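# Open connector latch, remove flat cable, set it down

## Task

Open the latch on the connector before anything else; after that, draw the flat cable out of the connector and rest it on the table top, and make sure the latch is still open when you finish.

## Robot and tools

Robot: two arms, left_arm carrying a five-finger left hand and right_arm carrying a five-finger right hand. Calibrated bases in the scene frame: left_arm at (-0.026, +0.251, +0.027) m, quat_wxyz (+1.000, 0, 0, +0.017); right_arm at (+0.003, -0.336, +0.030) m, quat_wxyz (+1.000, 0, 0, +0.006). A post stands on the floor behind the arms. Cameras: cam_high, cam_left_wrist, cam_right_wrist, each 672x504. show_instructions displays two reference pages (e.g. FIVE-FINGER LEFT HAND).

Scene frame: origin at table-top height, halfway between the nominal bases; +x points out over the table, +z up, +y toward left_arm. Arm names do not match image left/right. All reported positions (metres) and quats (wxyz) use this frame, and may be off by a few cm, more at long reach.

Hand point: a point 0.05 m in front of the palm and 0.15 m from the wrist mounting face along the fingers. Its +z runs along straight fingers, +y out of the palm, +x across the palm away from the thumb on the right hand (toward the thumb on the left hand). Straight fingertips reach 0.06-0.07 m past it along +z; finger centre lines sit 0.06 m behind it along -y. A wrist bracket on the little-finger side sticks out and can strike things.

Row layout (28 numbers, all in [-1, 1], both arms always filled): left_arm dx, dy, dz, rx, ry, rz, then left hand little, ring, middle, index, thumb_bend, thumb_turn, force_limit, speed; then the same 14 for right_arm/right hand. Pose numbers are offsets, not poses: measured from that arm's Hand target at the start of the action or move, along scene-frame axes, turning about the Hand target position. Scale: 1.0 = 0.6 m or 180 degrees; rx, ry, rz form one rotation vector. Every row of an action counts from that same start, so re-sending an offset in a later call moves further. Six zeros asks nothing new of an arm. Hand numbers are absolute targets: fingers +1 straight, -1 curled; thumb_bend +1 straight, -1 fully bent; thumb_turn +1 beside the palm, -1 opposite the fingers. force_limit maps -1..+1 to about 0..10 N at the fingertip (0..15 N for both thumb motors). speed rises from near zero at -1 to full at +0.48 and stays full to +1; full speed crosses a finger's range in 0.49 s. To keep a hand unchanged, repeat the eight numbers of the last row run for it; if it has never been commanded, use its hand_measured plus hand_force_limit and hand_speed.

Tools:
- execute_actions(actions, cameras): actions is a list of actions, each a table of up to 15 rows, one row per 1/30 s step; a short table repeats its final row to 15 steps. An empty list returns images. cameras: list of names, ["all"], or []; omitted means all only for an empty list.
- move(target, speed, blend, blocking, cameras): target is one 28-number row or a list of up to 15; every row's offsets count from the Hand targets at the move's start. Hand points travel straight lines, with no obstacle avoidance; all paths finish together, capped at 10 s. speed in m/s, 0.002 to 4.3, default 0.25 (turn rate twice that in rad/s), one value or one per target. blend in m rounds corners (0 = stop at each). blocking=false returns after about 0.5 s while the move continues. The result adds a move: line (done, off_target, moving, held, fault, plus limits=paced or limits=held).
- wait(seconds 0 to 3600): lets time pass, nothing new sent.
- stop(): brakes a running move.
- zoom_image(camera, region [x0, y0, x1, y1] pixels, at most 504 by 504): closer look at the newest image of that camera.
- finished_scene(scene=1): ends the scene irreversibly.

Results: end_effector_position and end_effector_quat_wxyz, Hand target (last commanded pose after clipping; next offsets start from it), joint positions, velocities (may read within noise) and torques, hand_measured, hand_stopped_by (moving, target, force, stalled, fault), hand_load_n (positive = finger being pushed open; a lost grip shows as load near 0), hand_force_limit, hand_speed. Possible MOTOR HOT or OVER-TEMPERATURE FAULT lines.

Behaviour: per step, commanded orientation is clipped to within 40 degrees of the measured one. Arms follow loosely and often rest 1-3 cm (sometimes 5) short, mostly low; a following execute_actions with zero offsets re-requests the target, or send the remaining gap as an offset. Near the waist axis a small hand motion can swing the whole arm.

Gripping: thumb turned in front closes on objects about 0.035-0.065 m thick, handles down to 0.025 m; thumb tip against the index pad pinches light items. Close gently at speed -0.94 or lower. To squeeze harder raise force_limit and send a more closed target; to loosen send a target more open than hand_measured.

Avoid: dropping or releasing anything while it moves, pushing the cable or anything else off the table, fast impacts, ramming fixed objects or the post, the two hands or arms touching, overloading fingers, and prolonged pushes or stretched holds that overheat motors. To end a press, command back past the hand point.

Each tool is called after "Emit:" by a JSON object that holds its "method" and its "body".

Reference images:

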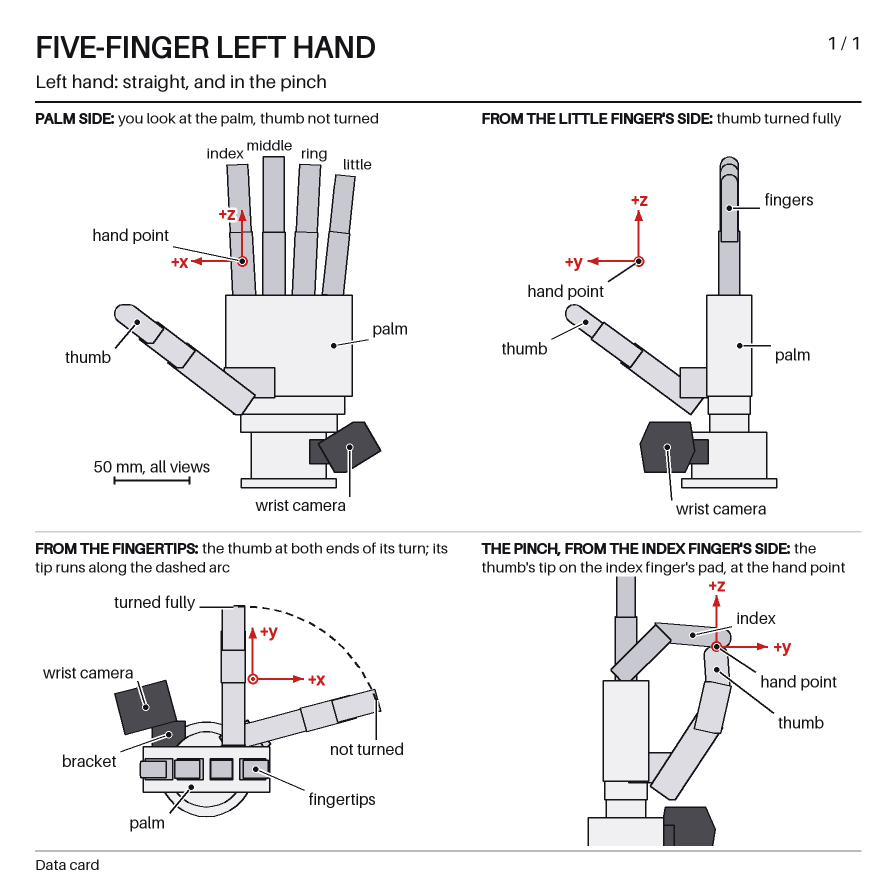

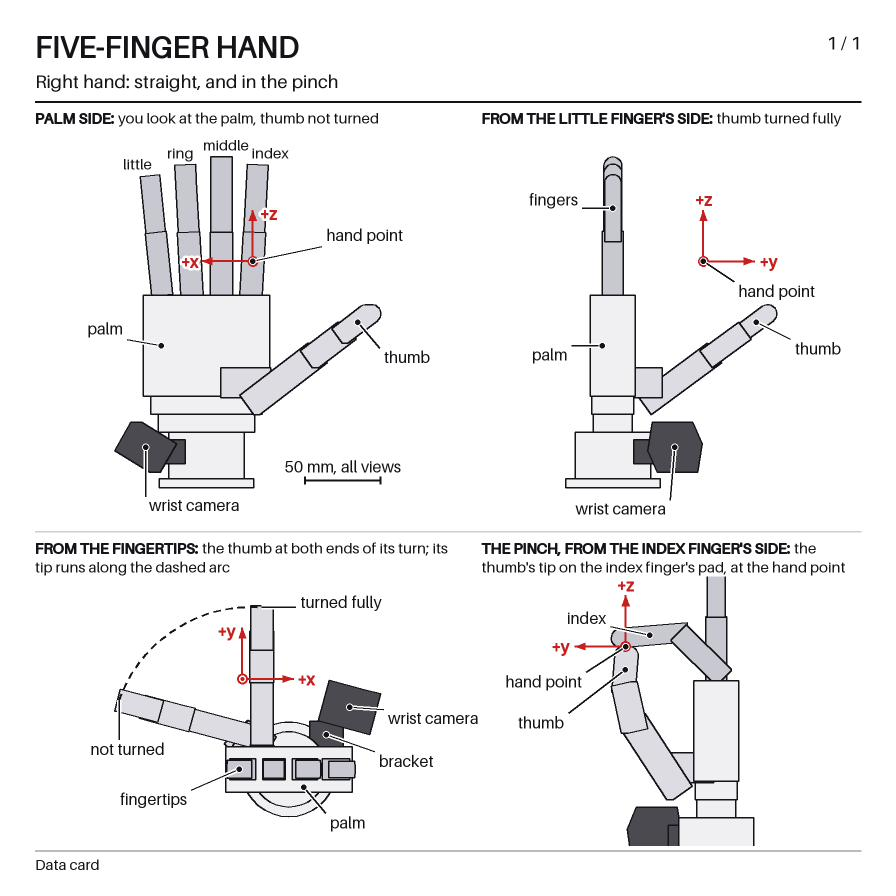

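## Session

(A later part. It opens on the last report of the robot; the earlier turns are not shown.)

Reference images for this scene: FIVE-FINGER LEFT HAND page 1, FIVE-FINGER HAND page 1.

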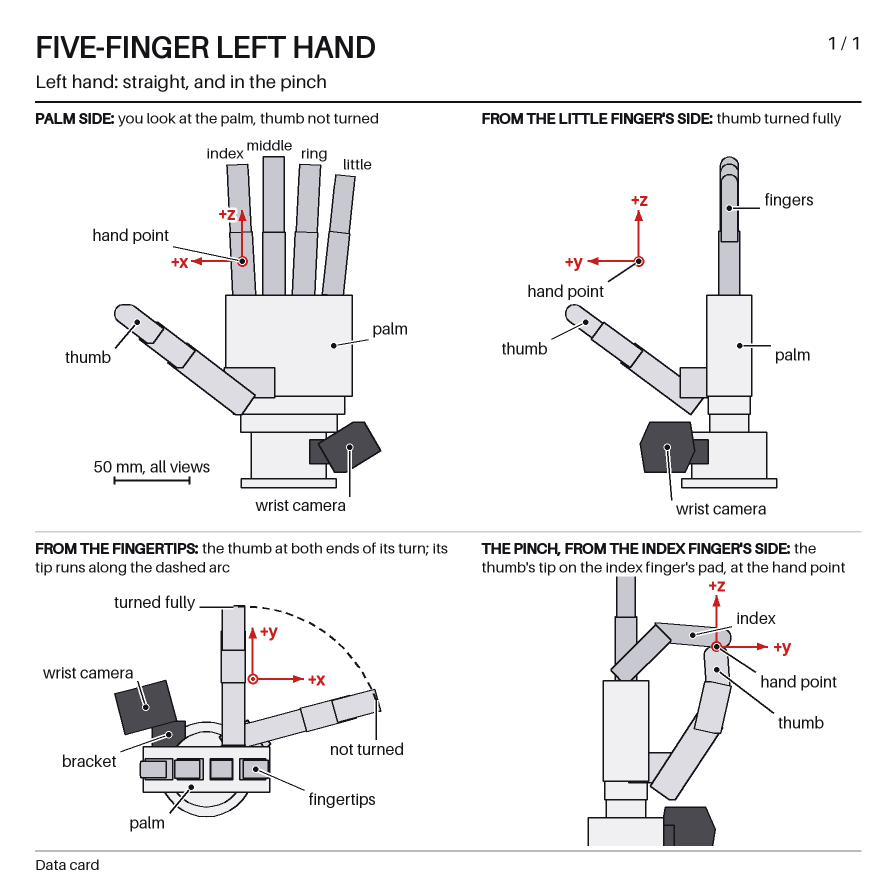

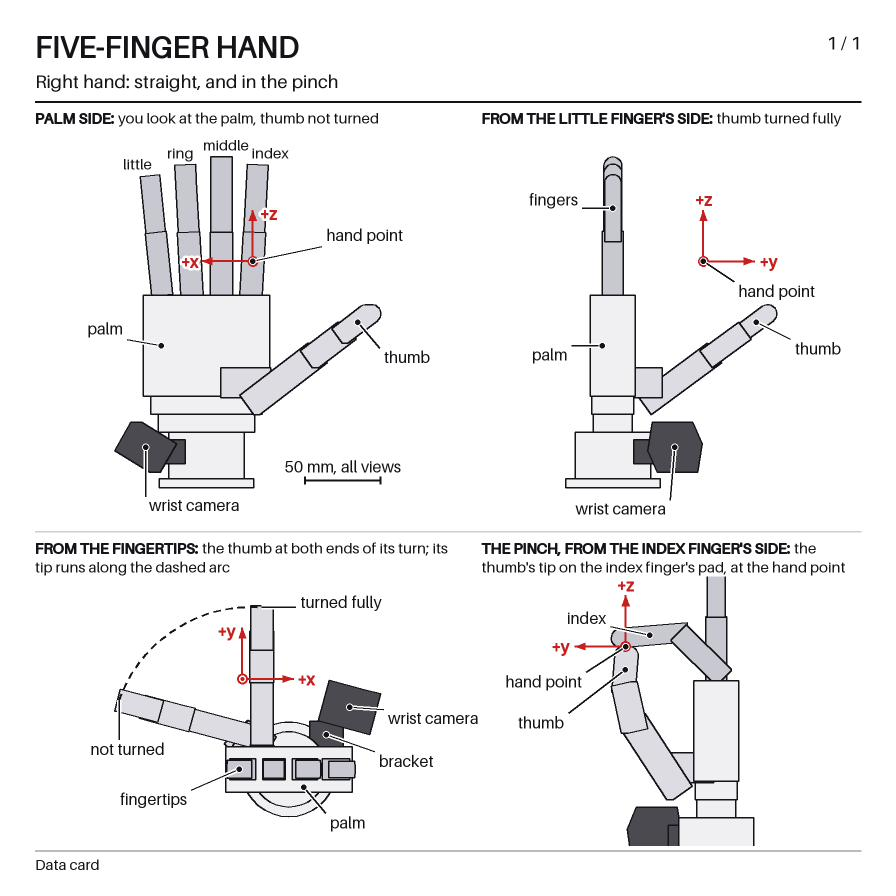

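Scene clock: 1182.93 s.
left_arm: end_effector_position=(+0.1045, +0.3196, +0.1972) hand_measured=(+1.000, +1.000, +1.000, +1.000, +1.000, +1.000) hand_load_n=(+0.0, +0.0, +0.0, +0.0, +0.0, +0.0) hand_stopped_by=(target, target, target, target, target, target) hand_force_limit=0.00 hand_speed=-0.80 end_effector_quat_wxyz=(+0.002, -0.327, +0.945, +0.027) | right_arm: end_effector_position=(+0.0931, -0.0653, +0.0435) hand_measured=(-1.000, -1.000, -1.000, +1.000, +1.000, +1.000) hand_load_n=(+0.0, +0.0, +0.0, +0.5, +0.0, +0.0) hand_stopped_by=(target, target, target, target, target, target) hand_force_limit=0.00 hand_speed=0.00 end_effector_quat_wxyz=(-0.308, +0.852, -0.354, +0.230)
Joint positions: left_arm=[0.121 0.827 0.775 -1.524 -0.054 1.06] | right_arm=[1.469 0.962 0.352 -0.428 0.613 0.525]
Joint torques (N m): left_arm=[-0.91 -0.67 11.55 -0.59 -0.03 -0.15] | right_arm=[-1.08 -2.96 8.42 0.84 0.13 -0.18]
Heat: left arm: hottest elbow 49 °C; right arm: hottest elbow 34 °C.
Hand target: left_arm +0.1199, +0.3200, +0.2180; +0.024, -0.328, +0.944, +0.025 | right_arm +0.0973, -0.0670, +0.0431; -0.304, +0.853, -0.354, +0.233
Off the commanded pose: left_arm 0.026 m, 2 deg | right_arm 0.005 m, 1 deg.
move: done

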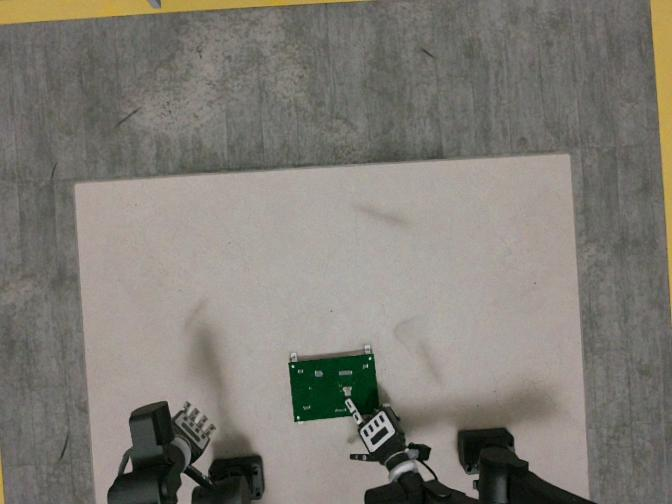

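Emit:
{"method": "move", "body": {"target": [0,0,0,0,0,0,1,1,1,1,1,1,0,-0.8,0.018,-0.003,0.001,0,0,0,-1,-1,-1,1,1,1,0,0.0], "speed": 0.02, "cameras": ["cam_high"]}}

Emit:
{"method": "zoom_image", "body": {"camera": "cam_high", "region": [325, 375, 385, 435]}}

Scene clock: 1192.00 s.
left_arm: end_effector_position=(+0.1045, +0.3196, +0.1972) hand_measured=(+1.000, +1.000, +1.000, +1.000, +1.000, +1.000) hand_load_n=(+0.0, +0.0, +0.0, +0.0, +0.0, +0.0) hand_stopped_by=(target, target, target, target, target, target) hand_force_limit=0.00 hand_speed=-0.80 end_effector_quat_wxyz=(+0.002, -0.327, +0.945, +0.027) | right_arm: end_effector_position=(+0.1039, -0.0664, +0.0445) hand_measured=(-1.000, -1.000, -1.000, +1.000, +1.000, +1.000) hand_load_n=(+0.0, +0.0, +0.0, +0.0, +0.0, +0.0) hand_stopped_by=(target, target, target, target, target, target) hand_force_limit=0.00 hand_speed=0.00 end_effector_quat_wxyz=(-0.305, +0.854, -0.353, +0.230)
Joint positions: left_arm=[0.121 0.827 0.775 -1.524 -0.054 1.06] | right_arm=[1.416 0.959 0.352 -0.405 0.584 0.469]
Joint torques (N m): left_arm=[-0.85 -0.62 11.58 -0.64 -0.02 -0.13] | right_arm=[-1.08 -3.72 8.06 1.06 0.2 -0.22]
Heat: left arm: hottest elbow 49 °C; right arm: hottest elbow 34 °C.
Hand target: left_arm +0.1199, +0.3200, +0.2180; +0.024, -0.328, +0.944, +0.025 | right_arm +0.1081, -0.0688, +0.0437; -0.304, +0.853, -0.354, +0.233
Off the commanded pose: left_arm 0.026 m, 2 deg | right_arm 0.005 m, 0 deg.
move: done

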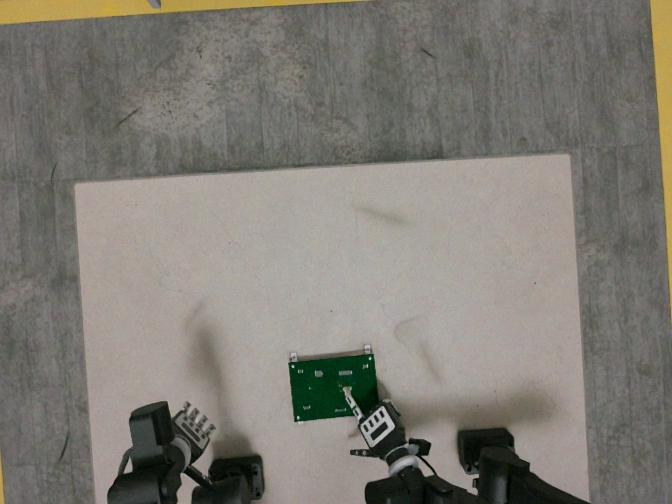

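Scaled by 8.400 from the camera's image (finer frame: 960x720).

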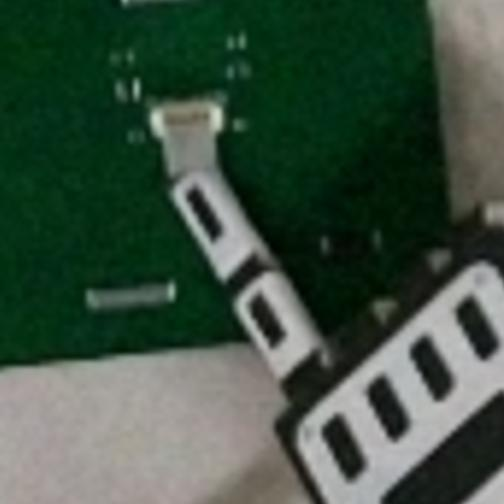

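Emit:
{"method": "move", "body": {"target": [0,0,0,0,0,0,1,1,1,1,1,1,0,-0.8,0.0083,0,0,0,0,0,-1,-1,-1,1,1,1,0,0.0], "speed": 0.02, "cameras": ["cam_high"]}}

Emit:
{"method": "zoom_image", "body": {"camera": "cam_high", "region": [325, 375, 385, 435]}}

Scene clock: 1198.03 s.
left_arm: end_effector_position=(+0.1045, +0.3196, +0.1972) hand_measured=(+1.000, +1.000, +1.000, +1.000, +1.000, +1.000) hand_load_n=(+0.0, +0.0, +0.0, +0.0, +0.0, +0.0) hand_stopped_by=(target, target, target, target, target, target) hand_force_limit=0.00 hand_speed=-0.80 end_effector_quat_wxyz=(+0.002, -0.327, +0.945, +0.027) | right_arm: end_effector_position=(+0.1061, -0.0659, +0.0449) hand_measured=(-1.000, -1.000, -1.000, +1.000, +1.000, +1.000) hand_load_n=(+0.0, +0.0, +0.0, +0.0, +0.0, +0.0) hand_stopped_by=(target, target, target, target, target, target) hand_force_limit=0.00 hand_speed=0.00 end_effector_quat_wxyz=(-0.306, +0.857, -0.348, +0.227)
Joint positions: left_arm=[0.121 0.827 0.775 -1.524 -0.054 1.06] | right_arm=[1.4 0.957 0.352 -0.395 0.567 0.443]
Joint torques (N m): left_arm=[-0.91 -0.67 11.55 -0.64 -0.03 -0.14] | right_arm=[-1.73 -3.37 8.06 1.33 0.4 -0.13]
Heat: left arm: hottest elbow 49 °C; right arm: hottest elbow 35 °C.
Hand target: left_arm +0.1199, +0.3200, +0.2180; +0.024, -0.328, +0.944, +0.025 | right_arm +0.1131, -0.0688, +0.0437; -0.304, +0.853, -0.354, +0.233
Off the commanded pose: left_arm 0.026 m, 2 deg | right_arm 0.008 m, 1 deg.
move: done

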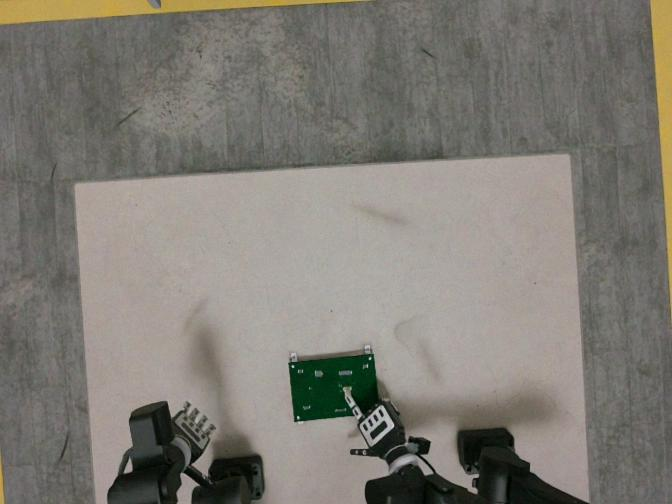

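Scaled by 8.400 from the camera's image (finer frame: 960x720).

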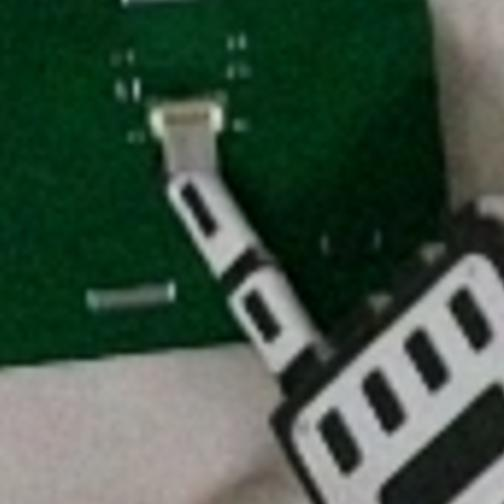

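Emit:
{"method": "move", "body": {"target": [0,0,0,0,0,0,1,1,1,1,1,1,0,-0.8,0.005,0,0.0083,0,0,0,-1,-1,-1,1,1,1,0,0.0], "speed": 0.02, "cameras": ["cam_high"]}}

Emit:
{"method": "zoom_image", "body": {"camera": "cam_high", "region": [325, 375, 385, 435]}}

Scene clock: 1206.17 s.
left_arm: end_effector_position=(+0.1045, +0.3196, +0.1972) hand_measured=(+1.000, +1.000, +1.000, +1.000, +1.000, +1.000) hand_load_n=(+0.0, +0.0, +0.0, +0.0, +0.0, +0.0) hand_stopped_by=(target, target, target, target, target, target) hand_force_limit=0.00 hand_speed=-0.80 end_effector_quat_wxyz=(+0.002, -0.327, +0.945, +0.027) | right_arm: end_effector_position=(+0.1071, -0.0663, +0.0461) hand_measured=(-1.000, -1.000, -1.000, +1.000, +1.000, +1.000) hand_load_n=(+0.0, +0.0, +0.0, +0.0, +0.0, +0.0) hand_stopped_by=(target, target, target, target, target, target) hand_force_limit=0.00 hand_speed=0.00 end_effector_quat_wxyz=(-0.306, +0.858, -0.346, +0.224)
Joint positions: left_arm=[0.121 0.827 0.775 -1.524 -0.054 1.06] | right_arm=[1.389 0.949 0.352 -0.395 0.553 0.428]
Joint torques (N m): left_arm=[-0.73 -0.79 11.56 -0.64 -0.03 -0.14] | right_arm=[-1.85 -3.49 8.81 0.76 0.6 -0.13]
Heat: left arm: hottest elbow 49 °C; right arm: hottest elbow 35 °C.
Hand target: left_arm +0.1199, +0.3200, +0.2180; +0.024, -0.328, +0.944, +0.025 | right_arm +0.1160, -0.0688, +0.0487; -0.304, +0.853, -0.354, +0.233
Off the commanded pose: left_arm 0.026 m, 2 deg | right_arm 0.010 m, 1 deg.
move: done

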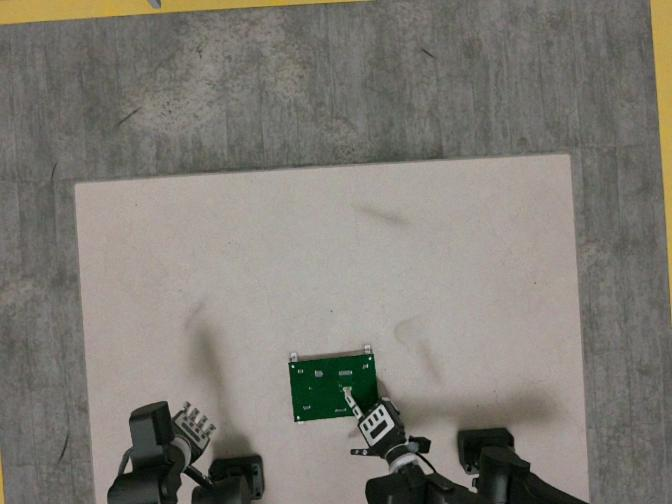

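Scaled by 8.400 from the camera's image (finer frame: 960x720).

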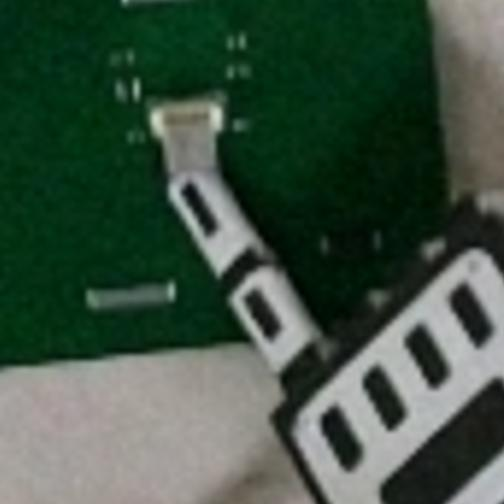

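Emit:
{"method": "move", "body": {"target": [0,0,0,0,0,0,1,1,1,1,1,1,0,-0.8,0.003,0,0.01,0,0,0,-1,-1,-1,1,1,1,0,0.0], "speed": 0.02, "cameras": ["cam_high"]}}

Emit:
{"method": "zoom_image", "body": {"camera": "cam_high", "region": [325, 375, 385, 435]}}

Scene clock: 1212.80 s.
left_arm: end_effector_position=(+0.1045, +0.3196, +0.1972) hand_measured=(+1.000, +1.000, +1.000, +1.000, +1.000, +1.000) hand_load_n=(+0.0, +0.0, +0.0, +0.0, +0.0, +0.0) hand_stopped_by=(target, target, target, target, target, target) hand_force_limit=0.00 hand_speed=-0.80 end_effector_quat_wxyz=(+0.002, -0.327, +0.945, +0.027) | right_arm: end_effector_position=(+0.1102, -0.0687, +0.0482) hand_measured=(-1.000, -1.000, -1.000, +1.000, +1.000, +1.000) hand_load_n=(+0.0, +0.0, +0.0, +0.0, +0.5, +0.0) hand_stopped_by=(target, target, target, target, target, target) hand_force_limit=0.00 hand_speed=0.00 end_effector_quat_wxyz=(-0.305, +0.857, -0.348, +0.226)
Joint positions: left_arm=[0.121 0.827 0.775 -1.524 -0.054 1.06] | right_arm=[1.376 0.937 0.352 -0.404 0.551 0.42]
Joint torques (N m): left_arm=[-0.97 -0.73 11.59 -0.61 -0.03 -0.14] | right_arm=[-1.55 -3.84 9.77 0.36 0.52 -0.13]
Heat: left arm: hottest elbow 49 °C; right arm: hottest elbow 35 °C.
Hand target: left_arm +0.1199, +0.3200, +0.2180; +0.024, -0.328, +0.944, +0.025 | right_arm +0.1178, -0.0687, +0.0547; -0.304, +0.853, -0.354, +0.233
Off the commanded pose: left_arm 0.026 m, 2 deg | right_arm 0.010 m, 1 deg.
move: done

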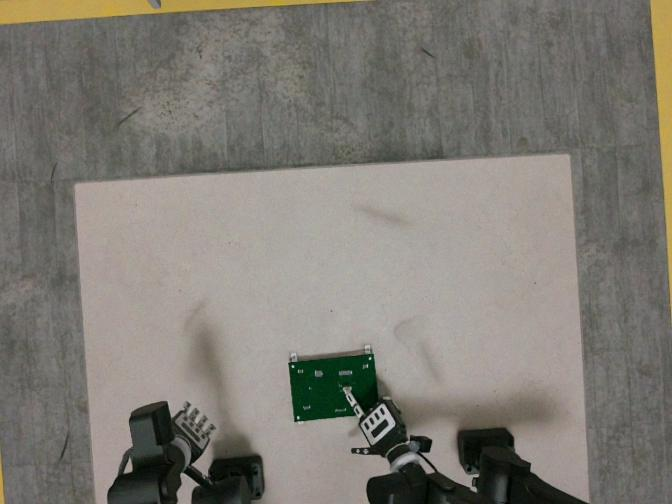

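Scaled by 8.400 from the camera's image (finer frame: 960x720).

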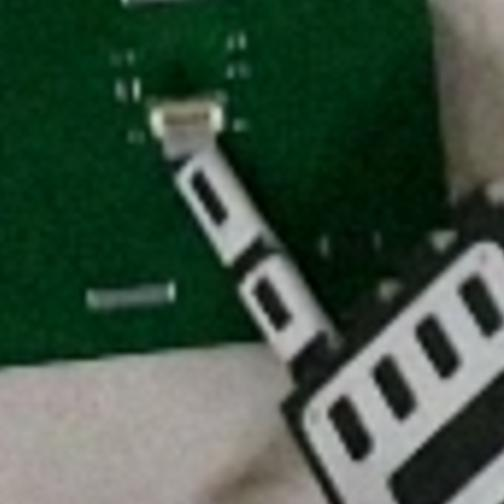

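Emit:
{"method": "move", "body": {"target": [[0,0,0,0,0,0,1,1,1,1,1,1,0,-0.8,-0.05,0,0.02,0,0,0,-1,-1,-1,1,1,1,0,0.0],[0,0,0,0,0,0,1,1,1,1,1,1,0,-0.8,-0.08,-0.02,0.15,0,0,0,-1,-1,-1,1,1,1,0,0.0]], "speed": 0.08, "blend": [0.01,0], "cameras": ["cam_high"]}}

Emit:
{"method": "zoom_image", "body": {"camera": "cam_high", "region": [325, 375, 385, 435]}}

Scene clock: 1233.80 s.
left_arm: end_effector_position=(+0.1045, +0.3196, +0.1972) hand_measured=(+1.000, +1.000, +1.000, +1.000, +1.000, +1.000) hand_load_n=(-0.5, +0.0, +0.0, +0.0, +0.0, +0.0) hand_stopped_by=(target, target, target, target, target, target) hand_force_limit=0.00 hand_speed=-0.80 end_effector_quat_wxyz=(+0.002, -0.327, +0.945, +0.027) | right_arm: end_effector_position=(+0.0735, -0.0986, +0.1190) hand_measured=(-1.000, -1.000, -1.000, +1.000, +1.000, +1.000) hand_load_n=(+0.0, +0.0, +0.5, +0.0, +0.0, +0.0) hand_stopped_by=(target, target, target, target, target, target) hand_force_limit=0.00 hand_speed=0.00 end_effector_quat_wxyz=(-0.279, +0.861, -0.349, +0.244)
Joint positions: left_arm=[0.121 0.827 0.775 -1.524 -0.054 1.06] | right_arm=[1.567 0.751 0.502 -0.923 0.666 0.639]
Joint torques (N m): left_arm=[-0.91 -0.56 11.55 -0.61 -0.02 -0.13] | right_arm=[1.38 -2.26 14.02 0.34 0.47 0.01]
Heat: left arm: hottest elbow 49 °C; right arm: hottest elbow 36 °C.
Hand target: left_arm +0.1199, +0.3200, +0.2180; +0.024, -0.328, +0.944, +0.025 | right_arm +0.0698, -0.0808, +0.1447; -0.304, +0.853, -0.354, +0.233
Off the commanded pose: left_arm 0.026 m, 2 deg | right_arm 0.031 m, 3 deg.
move: off_target (right_arm)

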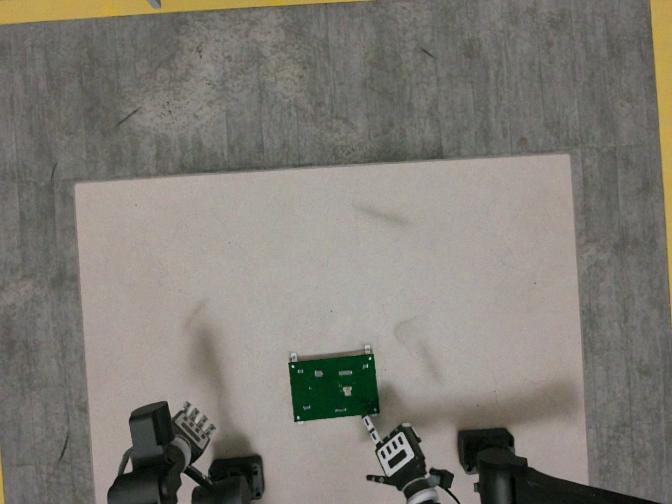

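Scaled by 8.400 from the camera's image (finer frame: 960x720).

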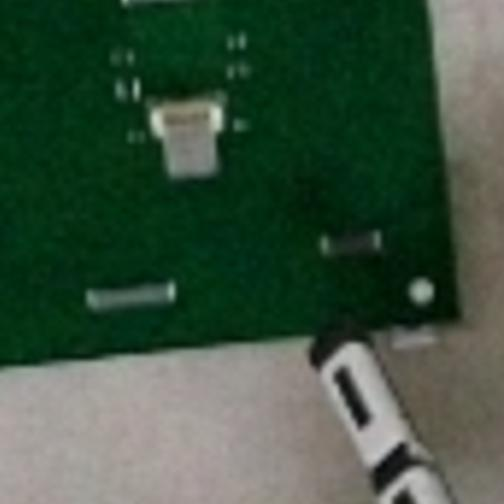

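Emit:
{"method": "move", "body": {"target": [[0,0,0,0,0,0,1,1,1,1,1,1,0,-0.8,0,0.085,0.01,0.2251,-0.1324,0.093,1,1,1,1,1,1,0,0.0],[0,0,0,0,0,0,1,1,1,1,1,1,0,-0.8,0.125,0.31,0.01,0.2251,-0.1324,0.093,1,1,1,1,1,1,0,0.0],[0,0,0,0,0,0,1,1,1,1,1,1,0,-0.8,0.125,0.31,-0.141,0.2251,-0.1324,0.093,1,1,1,1,1,1,0,0.0]], "speed": 0.15, "blend": [0.02,0.02,0], "cameras": ["cam_right_wrist"]}}

Scene clock: 1248.60 s.
left_arm: end_effector_position=(+0.1045, +0.3196, +0.1972) hand_measured=(+1.000, +1.000, +1.000, +1.000, +1.000, +1.000) hand_load_n=(+0.0, +0.0, +0.0, -0.5, +0.0, +0.0) hand_stopped_by=(target, target, target, target, target, target) hand_force_limit=0.00 hand_speed=-0.80 end_effector_quat_wxyz=(+0.002, -0.327, +0.945, +0.027) | right_arm: end_effector_position=(+0.0683, -0.0346, +0.1491) hand_measured=(+1.000, +1.000, +1.000, +1.000, +1.000, +1.000) hand_load_n=(+0.0, +0.0, +0.0, +0.0, +0.0, -0.5) hand_stopped_by=(target, target, target, target, target, target) hand_force_limit=0.00 hand_speed=0.00 end_effector_quat_wxyz=(+0.644, -0.695, +0.237, -0.212)
Joint positions: left_arm=[0.121 0.827 0.775 -1.524 -0.054 1.06] | right_arm=[1.735 0.445 0.037 0.29 0.819 0.097]
Joint torques (N m): left_arm=[-0.85 -0.67 11.58 -0.61 -0.03 -0.13] | right_arm=[0.26 0.56 10.37 0.96 0.1 0.04]
Heat: left arm: hottest elbow 49 °C; right arm: hottest elbow 37 °C.
Hand target: left_arm +0.1199, +0.3200, +0.2180; +0.024, -0.328, +0.944, +0.025 | right_arm +0.0680, -0.0336, +0.1535; +0.647, -0.692, +0.242, -0.208 (not the last commanded pose)
Off the commanded pose: left_arm 0.026 m, 2 deg | right_arm 0.183 m, 5 deg.
move: held (right_arm; a check stopped the path); path passed 0 of 3 targets; limits=held
pose unreachable (right arm): on one or more control steps of this call, first in action 0 (counted from 0), this arm could not follow its commanded pose, so it was not sent that pose on those steps. It may still have moved: this result reports where it is.
cause: moving toward the commanded pose would bring two parts of the arm too close to each other (joints 2 (shoulder) and 3 (elbow) lie between them).

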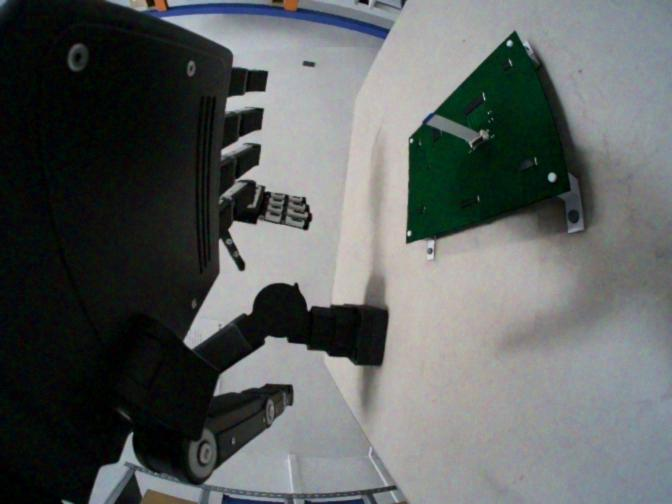

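Emit:
{"method": "zoom_image", "body": {"camera": "cam_right_wrist", "region": [440, 110, 510, 160]}}

Emit:
{"method": "move", "body": {"target": [[0,0,0,0,0,0,1,1,1,1,1,1,0,-0.8,0.08,0.08,0,0.0139,-0.0211,0.0064,1,1,1,1,1,1,0,0.0],[0,0,0,0,0,0,1,1,1,1,1,1,0,-0.8,0.1283,0.231,-0.01,0.0139,-0.0211,0.0064,1,1,1,1,1,1,0,0.0],[0,0,0,0,0,0,1,1,1,1,1,1,0,-0.8,0.1283,0.231,-0.156,0.0139,-0.0211,0.0064,1,1,1,1,1,1,0,0.0]], "speed": 0.12, "blend": [0.02,0.02,0], "cameras": ["cam_right_wrist"]}}

Scaled by 7.200 from the camera's image (finer frame: 960x720).

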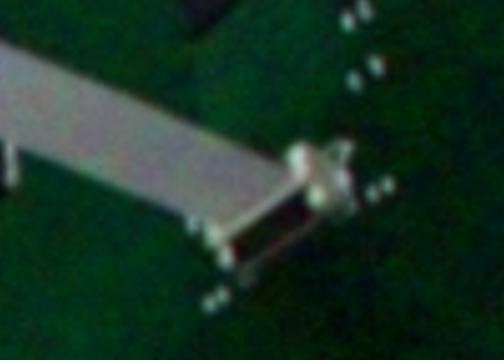

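Scene clock: 1259.83 s.
left_arm: end_effector_position=(+0.1045, +0.3196, +0.1972) hand_measured=(+1.000, +1.000, +1.000, +1.000, +1.000, +1.000) hand_load_n=(+0.0, +0.0, +0.0, +0.0, +0.0, +0.5) hand_stopped_by=(target, target, target, target, target, target) hand_force_limit=0.00 hand_speed=-0.80 end_effector_quat_wxyz=(+0.002, -0.327, +0.945, +0.027) | right_arm: end_effector_position=(+0.1377, +0.0992, +0.0530) hand_measured=(+1.000, +1.000, +1.000, +1.000, +1.000, +1.000) hand_load_n=(+0.0, -0.5, +0.0, +0.0, +0.0, -0.5) hand_stopped_by=(target, target, target, target, target, target) hand_force_limit=0.00 hand_speed=0.00 end_effector_quat_wxyz=(+0.663, -0.684, +0.215, -0.214)
Joint positions: left_arm=[0.121 0.827 0.775 -1.524 -0.054 1.06] | right_arm=[1.377 1.861 0.279 1.551 0.435 0.006]
Joint torques (N m): left_arm=[-0.79 -0.67 11.58 -0.64 -0.02 -0.14] | right_arm=[-0.79 -8.76 3.3 2.28 -0.1 -0.11]
Heat: left arm: hottest elbow 49 °C; right arm: hottest elbow 37 °C.
Hand target: left_arm +0.1199, +0.3200, +0.2180; +0.024, -0.328, +0.944, +0.025 | right_arm +0.1451, +0.1050, +0.0599; +0.672, -0.673, +0.218, -0.220
Off the commanded pose: left_arm 0.026 m, 2 deg | right_arm 0.012 m, 2 deg.
move: off_target (right_arm)

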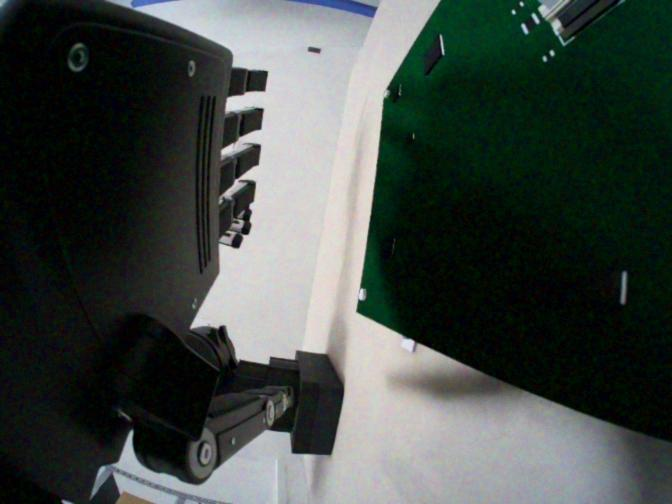

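Emit:
{"method": "zoom_image", "body": {"camera": "cam_right_wrist", "region": [530, 0, 640, 60]}}

Scaled by 4.582 from the camera's image (finer frame: 960x720).

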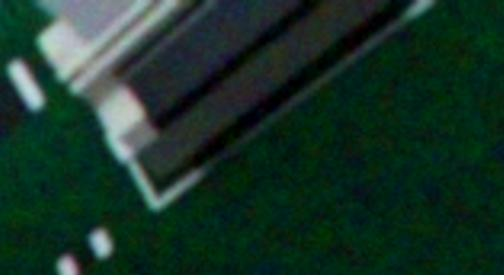

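Emit:
{"method": "move", "body": {"target": [0,0,0,0,0,0,1,1,1,1,1,1,0,-0.8,0.022,0.01,0.043,0,0,0,1,1,1,1,1,1,0,0.0], "speed": 0.06, "cameras": ["cam_right_wrist"]}}

Scene clock: 1280.93 s.
left_arm: end_effector_position=(+0.1045, +0.3196, +0.1972) hand_measured=(+1.000, +1.000, +1.000, +1.000, +1.000, +1.000) hand_load_n=(+0.0, +0.0, +0.0, +0.0, +0.0, +0.0) hand_stopped_by=(target, target, target, target, target, target) hand_force_limit=0.00 hand_speed=-0.80 end_effector_quat_wxyz=(+0.002, -0.327, +0.945, +0.027) | right_arm: end_effector_position=(+0.1505, +0.1035, +0.0764) hand_measured=(+1.000, +1.000, +1.000, +1.000, +1.000, +1.000) hand_load_n=(+0.0, -0.5, +0.0, -0.5, +0.0, +0.0) hand_stopped_by=(target, target, target, target, target, target) hand_force_limit=0.00 hand_speed=0.00 end_effector_quat_wxyz=(+0.665, -0.682, +0.216, -0.214)
Joint positions: left_arm=[0.121 0.827 0.775 -1.524 -0.054 1.06] | right_arm=[1.334 1.737 0.287 1.426 0.393 0.004]
Joint torques (N m): left_arm=[-0.85 -0.67 11.56 -0.61 -0.02 -0.14] | right_arm=[-0.79 -9.88 4.79 1.26 -0.11 -0.13]
Heat: left arm: hottest elbow 49 °C; right arm: hottest elbow 35 °C.
Hand target: left_arm +0.1199, +0.3200, +0.2180; +0.024, -0.328, +0.944, +0.025 | right_arm +0.1584, +0.1109, +0.0856; +0.672, -0.673, +0.218, -0.220
Off the commanded pose: left_arm 0.026 m, 2 deg | right_arm 0.014 m, 1 deg.
move: off_target (right_arm)

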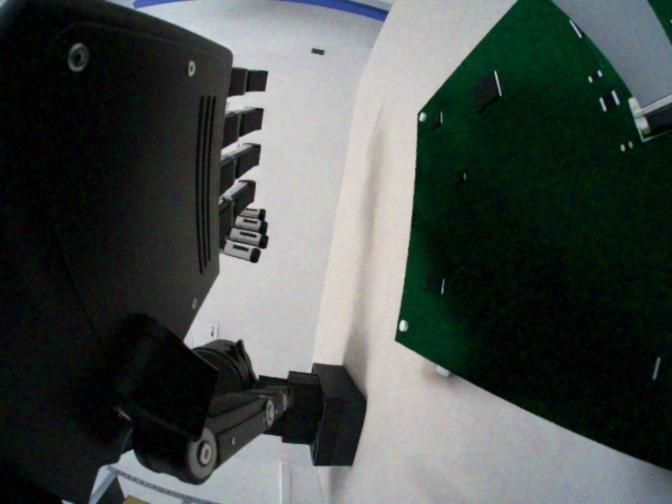

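Emit:
{"method": "move", "body": {"target": [0,0,0,0,0,0,1,1,1,1,1,1,0,-0.8,-0.008,-0.03,-0.005,0,0,0,1,1,1,1,1,1,0,0.0], "speed": 0.06, "cameras": ["cam_right_wrist"]}}

Emit:
{"method": "zoom_image", "body": {"camera": "cam_right_wrist", "region": [590, 60, 672, 160]}}

Scene clock: 1286.50 s.
left_arm: end_effector_position=(+0.1045, +0.3196, +0.1972) hand_measured=(+1.000, +1.000, +1.000, +1.000, +1.000, +1.000) hand_load_n=(+0.0, +0.0, +0.5, +0.0, +0.0, +0.0) hand_stopped_by=(target, target, target, target, target, target) hand_force_limit=0.00 hand_speed=-0.80 end_effector_quat_wxyz=(+0.002, -0.327, +0.945, +0.027) | right_arm: end_effector_position=(+0.1487, +0.0954, +0.0758) hand_measured=(+1.000, +1.000, +1.000, +1.000, +1.000, +1.000) hand_load_n=(+0.0, +0.0, +0.0, -0.5, +0.0, +0.0) hand_stopped_by=(target, target, target, target, target, target) hand_force_limit=0.00 hand_speed=0.00 end_effector_quat_wxyz=(+0.666, -0.681, +0.216, -0.214)
Joint positions: left_arm=[0.121 0.827 0.775 -1.524 -0.054 1.06] | right_arm=[1.334 1.737 0.264 1.449 0.393 0.004]
Joint torques (N m): left_arm=[-0.79 -0.67 11.56 -0.62 -0.02 -0.14] | right_arm=[-0.85 -9.05 2.35 2.29 -0.04 -0.13]
Heat: left arm: hottest elbow 49 °C; right arm: hottest elbow 34 °C.
Hand target: left_arm +0.1199, +0.3200, +0.2180; +0.024, -0.328, +0.944, +0.025 | right_arm +0.1536, +0.0929, +0.0826; +0.672, -0.673, +0.218, -0.220
Off the commanded pose: left_arm 0.026 m, 2 deg | right_arm 0.009 m, 1 deg.
move: done

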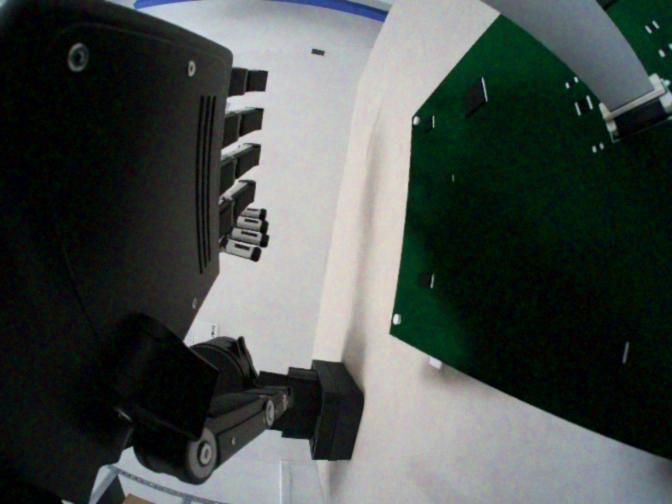

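Scaled by 5.040 from the camera's image (finer frame: 960x720).

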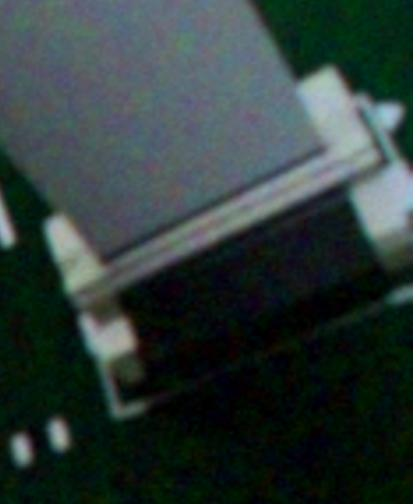

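Emit:
{"method": "zoom_image", "body": {"camera": "cam_right_wrist", "region": [600, 95, 640, 145]}}

Emit:
{"method": "zoom_image", "body": {"camera": "cam_right_wrist", "region": [635, 70, 672, 125]}}

Scaled by 10.080 from the camera's image (finer frame: 960x720).

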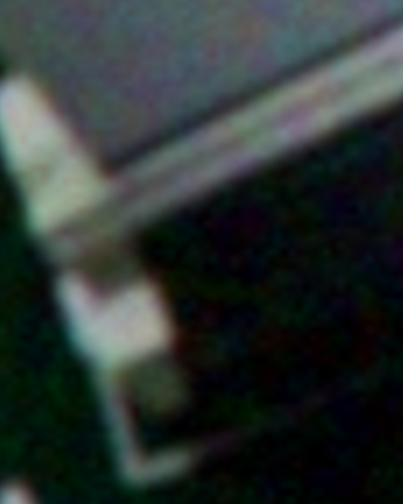

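Scaled by 9.164 from the camera's image (finer frame: 960x720).

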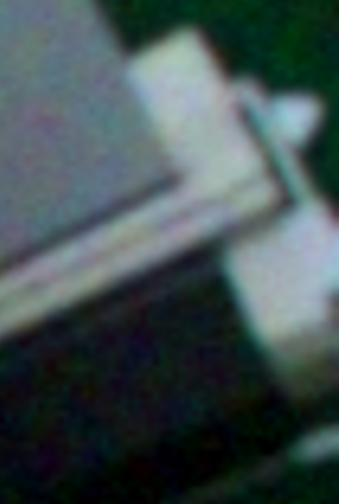

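Emit:
{"method": "move", "body": {"target": [[0,0,0,0,0,0,1,1,1,1,1,1,0,-0.8,0,0,0.129,0,0,0,1,-1,-1,-1,1,1,0,0.0],[0,0,0,0,0,0,1,1,1,1,1,1,0,-0.8,-0.131,-0.088,0.129,-0.1077,0.2406,-0.1582,1,-1,-1,-1,1,1,0,0.0],[0,0,0,0,0,0,1,1,1,1,1,1,0,-0.8,-0.164,-0.105,0.004,-0.1077,0.2406,-0.1582,1,-1,-1,-1,1,1,0,0.0]], "speed": 0.12, "blend": [0.02,0.02,0], "cameras": ["cam_high","cam_right_wrist"]}}

Scene clock: 1311.17 s.
left_arm: end_effector_position=(+0.1045, +0.3196, +0.1972) hand_measured=(+1.000, +1.000, +1.000, +1.000, +1.000, +1.000) hand_load_n=(+0.0, +0.0, +0.0, +0.0, +0.0, +0.0) hand_stopped_by=(target, target, target, target, target, target) hand_force_limit=0.00 hand_speed=-0.80 end_effector_quat_wxyz=(+0.002, -0.327, +0.945, +0.027) | right_arm: end_effector_position=(+0.0593, +0.0265, +0.0859) hand_measured=(+1.000, -1.000, -1.000, -1.000, +1.000, +1.000) hand_load_n=(+0.0, +0.0, +0.0, +0.0, +0.0, +0.0) hand_stopped_by=(target, target, target, target, target, target) hand_force_limit=0.00 hand_speed=0.00 end_effector_quat_wxyz=(-0.349, +0.734, -0.563, +0.151)
Joint positions: left_arm=[0.121 0.827 0.775 -1.524 -0.054 1.06] | right_arm=[1.595 1.129 0.565 -0.582 0.677 1.193]
Joint torques (N m): left_arm=[-0.91 -0.67 11.56 -0.66 -0.04 -0.14] | right_arm=[1.38 -5.3 8.21 1.28 0.48 0.02]
Heat: left arm: hottest elbow 50 °C; right arm: hottest elbow 34 °C.
Hand target: left_arm +0.1199, +0.3200, +0.2180; +0.024, -0.328, +0.944, +0.025 | right_arm +0.0551, +0.0298, +0.0849; -0.354, +0.733, -0.562, +0.146
Off the commanded pose: left_arm 0.026 m, 2 deg | right_arm 0.005 m, 1 deg.
move: done

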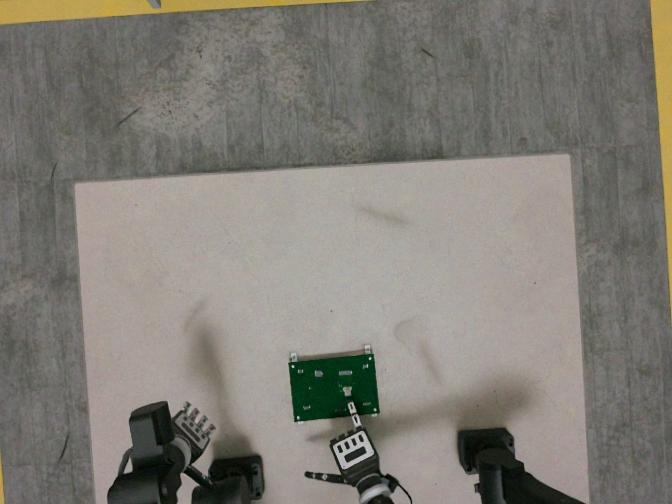

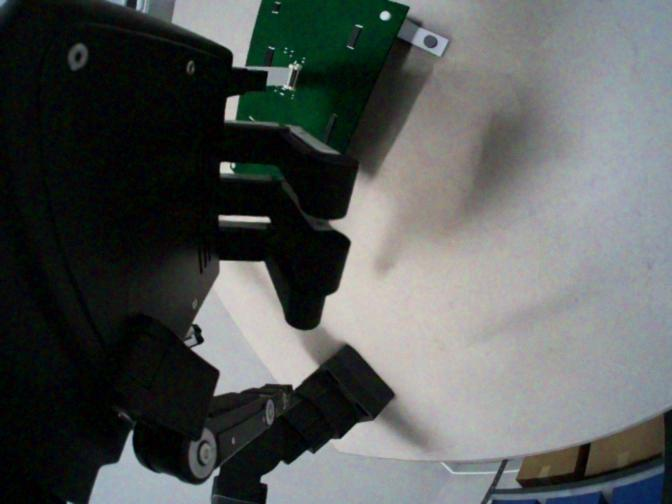

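Emit:
{"method": "zoom_image", "body": {"camera": "cam_right_wrist", "region": [240, 40, 330, 110]}}

Emit:
{"method": "zoom_image", "body": {"camera": "cam_high", "region": [325, 375, 385, 435]}}

Scaled by 5.600 from the camera's image (finer frame: 960x720).

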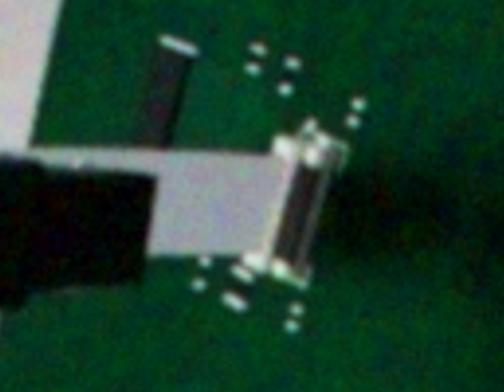

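Scaled by 8.400 from the camera's image (finer frame: 960x720).

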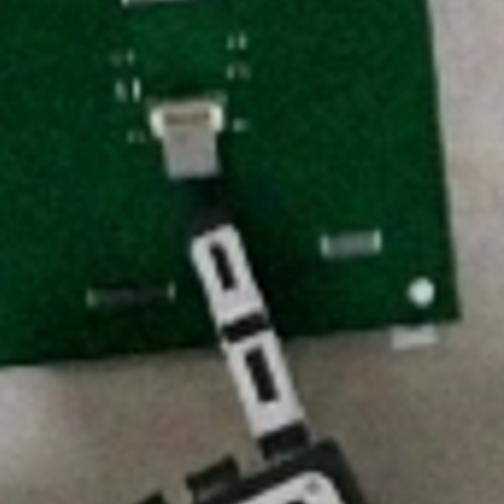

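Emit:
{"method": "move", "body": {"target": [0,0,0,0,0,0,1,1,1,1,1,1,0,-0.8,-0.007,0.007,-0.043,0,0,0,1,-1,-1,-1,1,1,0,0.0], "speed": 0.05, "cameras": ["cam_high","cam_right_wrist"]}}

Emit:
{"method": "zoom_image", "body": {"camera": "cam_right_wrist", "region": [240, 40, 330, 110]}}

Emit:
{"method": "zoom_image", "body": {"camera": "cam_high", "region": [325, 375, 385, 435]}}

Scene clock: 1323.73 s.
left_arm: end_effector_position=(+0.1045, +0.3196, +0.1972) hand_measured=(+1.000, +1.000, +1.000, +1.000, +1.000, +1.000) hand_load_n=(+0.0, +0.0, +0.0, +0.0, +0.0, +0.0) hand_stopped_by=(target, target, target, target, target, target) hand_force_limit=0.00 hand_speed=-0.80 end_effector_quat_wxyz=(+0.002, -0.327, +0.945, +0.027) | right_arm: end_effector_position=(+0.0554, +0.0329, +0.0624) hand_measured=(+1.000, -1.000, -1.000, -1.000, +1.000, +1.000) hand_load_n=(+0.0, +0.0, +0.0, +0.0, +0.0, +0.0) hand_stopped_by=(target, target, target, target, target, target) hand_force_limit=0.00 hand_speed=0.00 end_effector_quat_wxyz=(-0.351, +0.733, -0.564, +0.149)
Joint positions: left_arm=[0.121 0.827 0.775 -1.524 -0.054 1.06] | right_arm=[1.608 1.202 0.541 -0.491 0.683 1.21]
Joint torques (N m): left_arm=[-0.85 -0.67 11.6 -0.61 -0.03 -0.14] | right_arm=[1.55 -5.54 7.39 1.26 0.47 0.05]
Heat: left arm: hottest elbow 50 °C; right arm: hottest elbow 34 °C.
Hand target: left_arm +0.1199, +0.3200, +0.2180; +0.024, -0.328, +0.944, +0.025 | right_arm +0.0510, +0.0341, +0.0592; -0.354, +0.733, -0.562, +0.146
Off the commanded pose: left_arm 0.026 m, 2 deg | right_arm 0.006 m, 1 deg.
move: done

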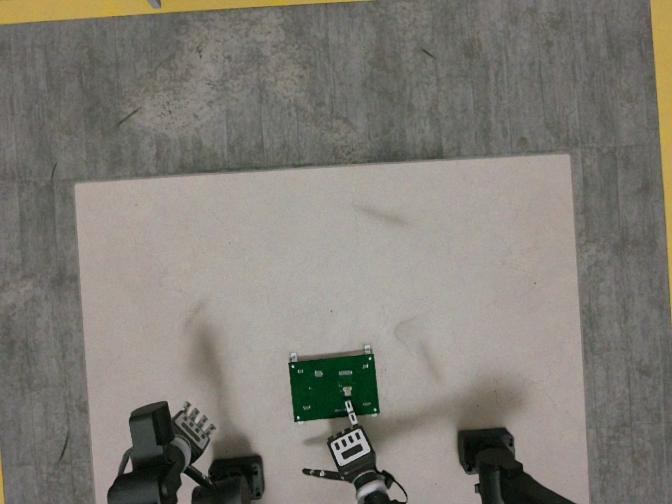

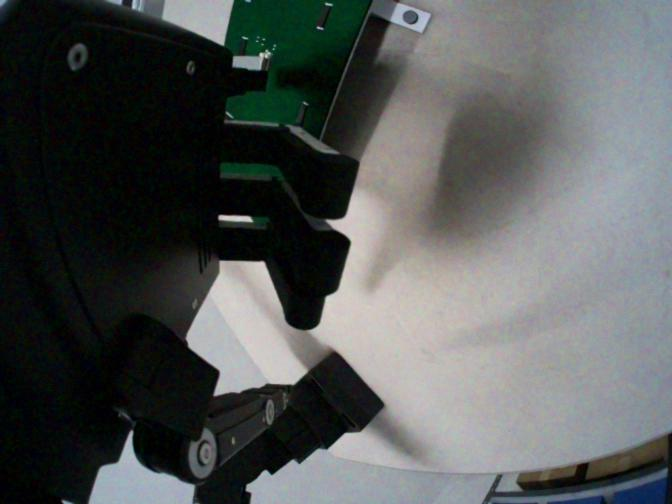

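Scaled by 5.600 from the camera's image (finer frame: 960x720).

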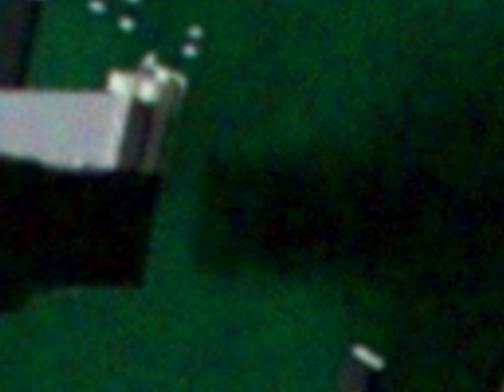

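Scaled by 8.400 from the camera's image (finer frame: 960x720).

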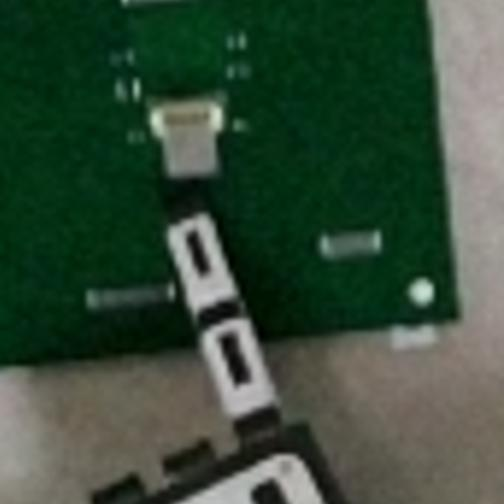

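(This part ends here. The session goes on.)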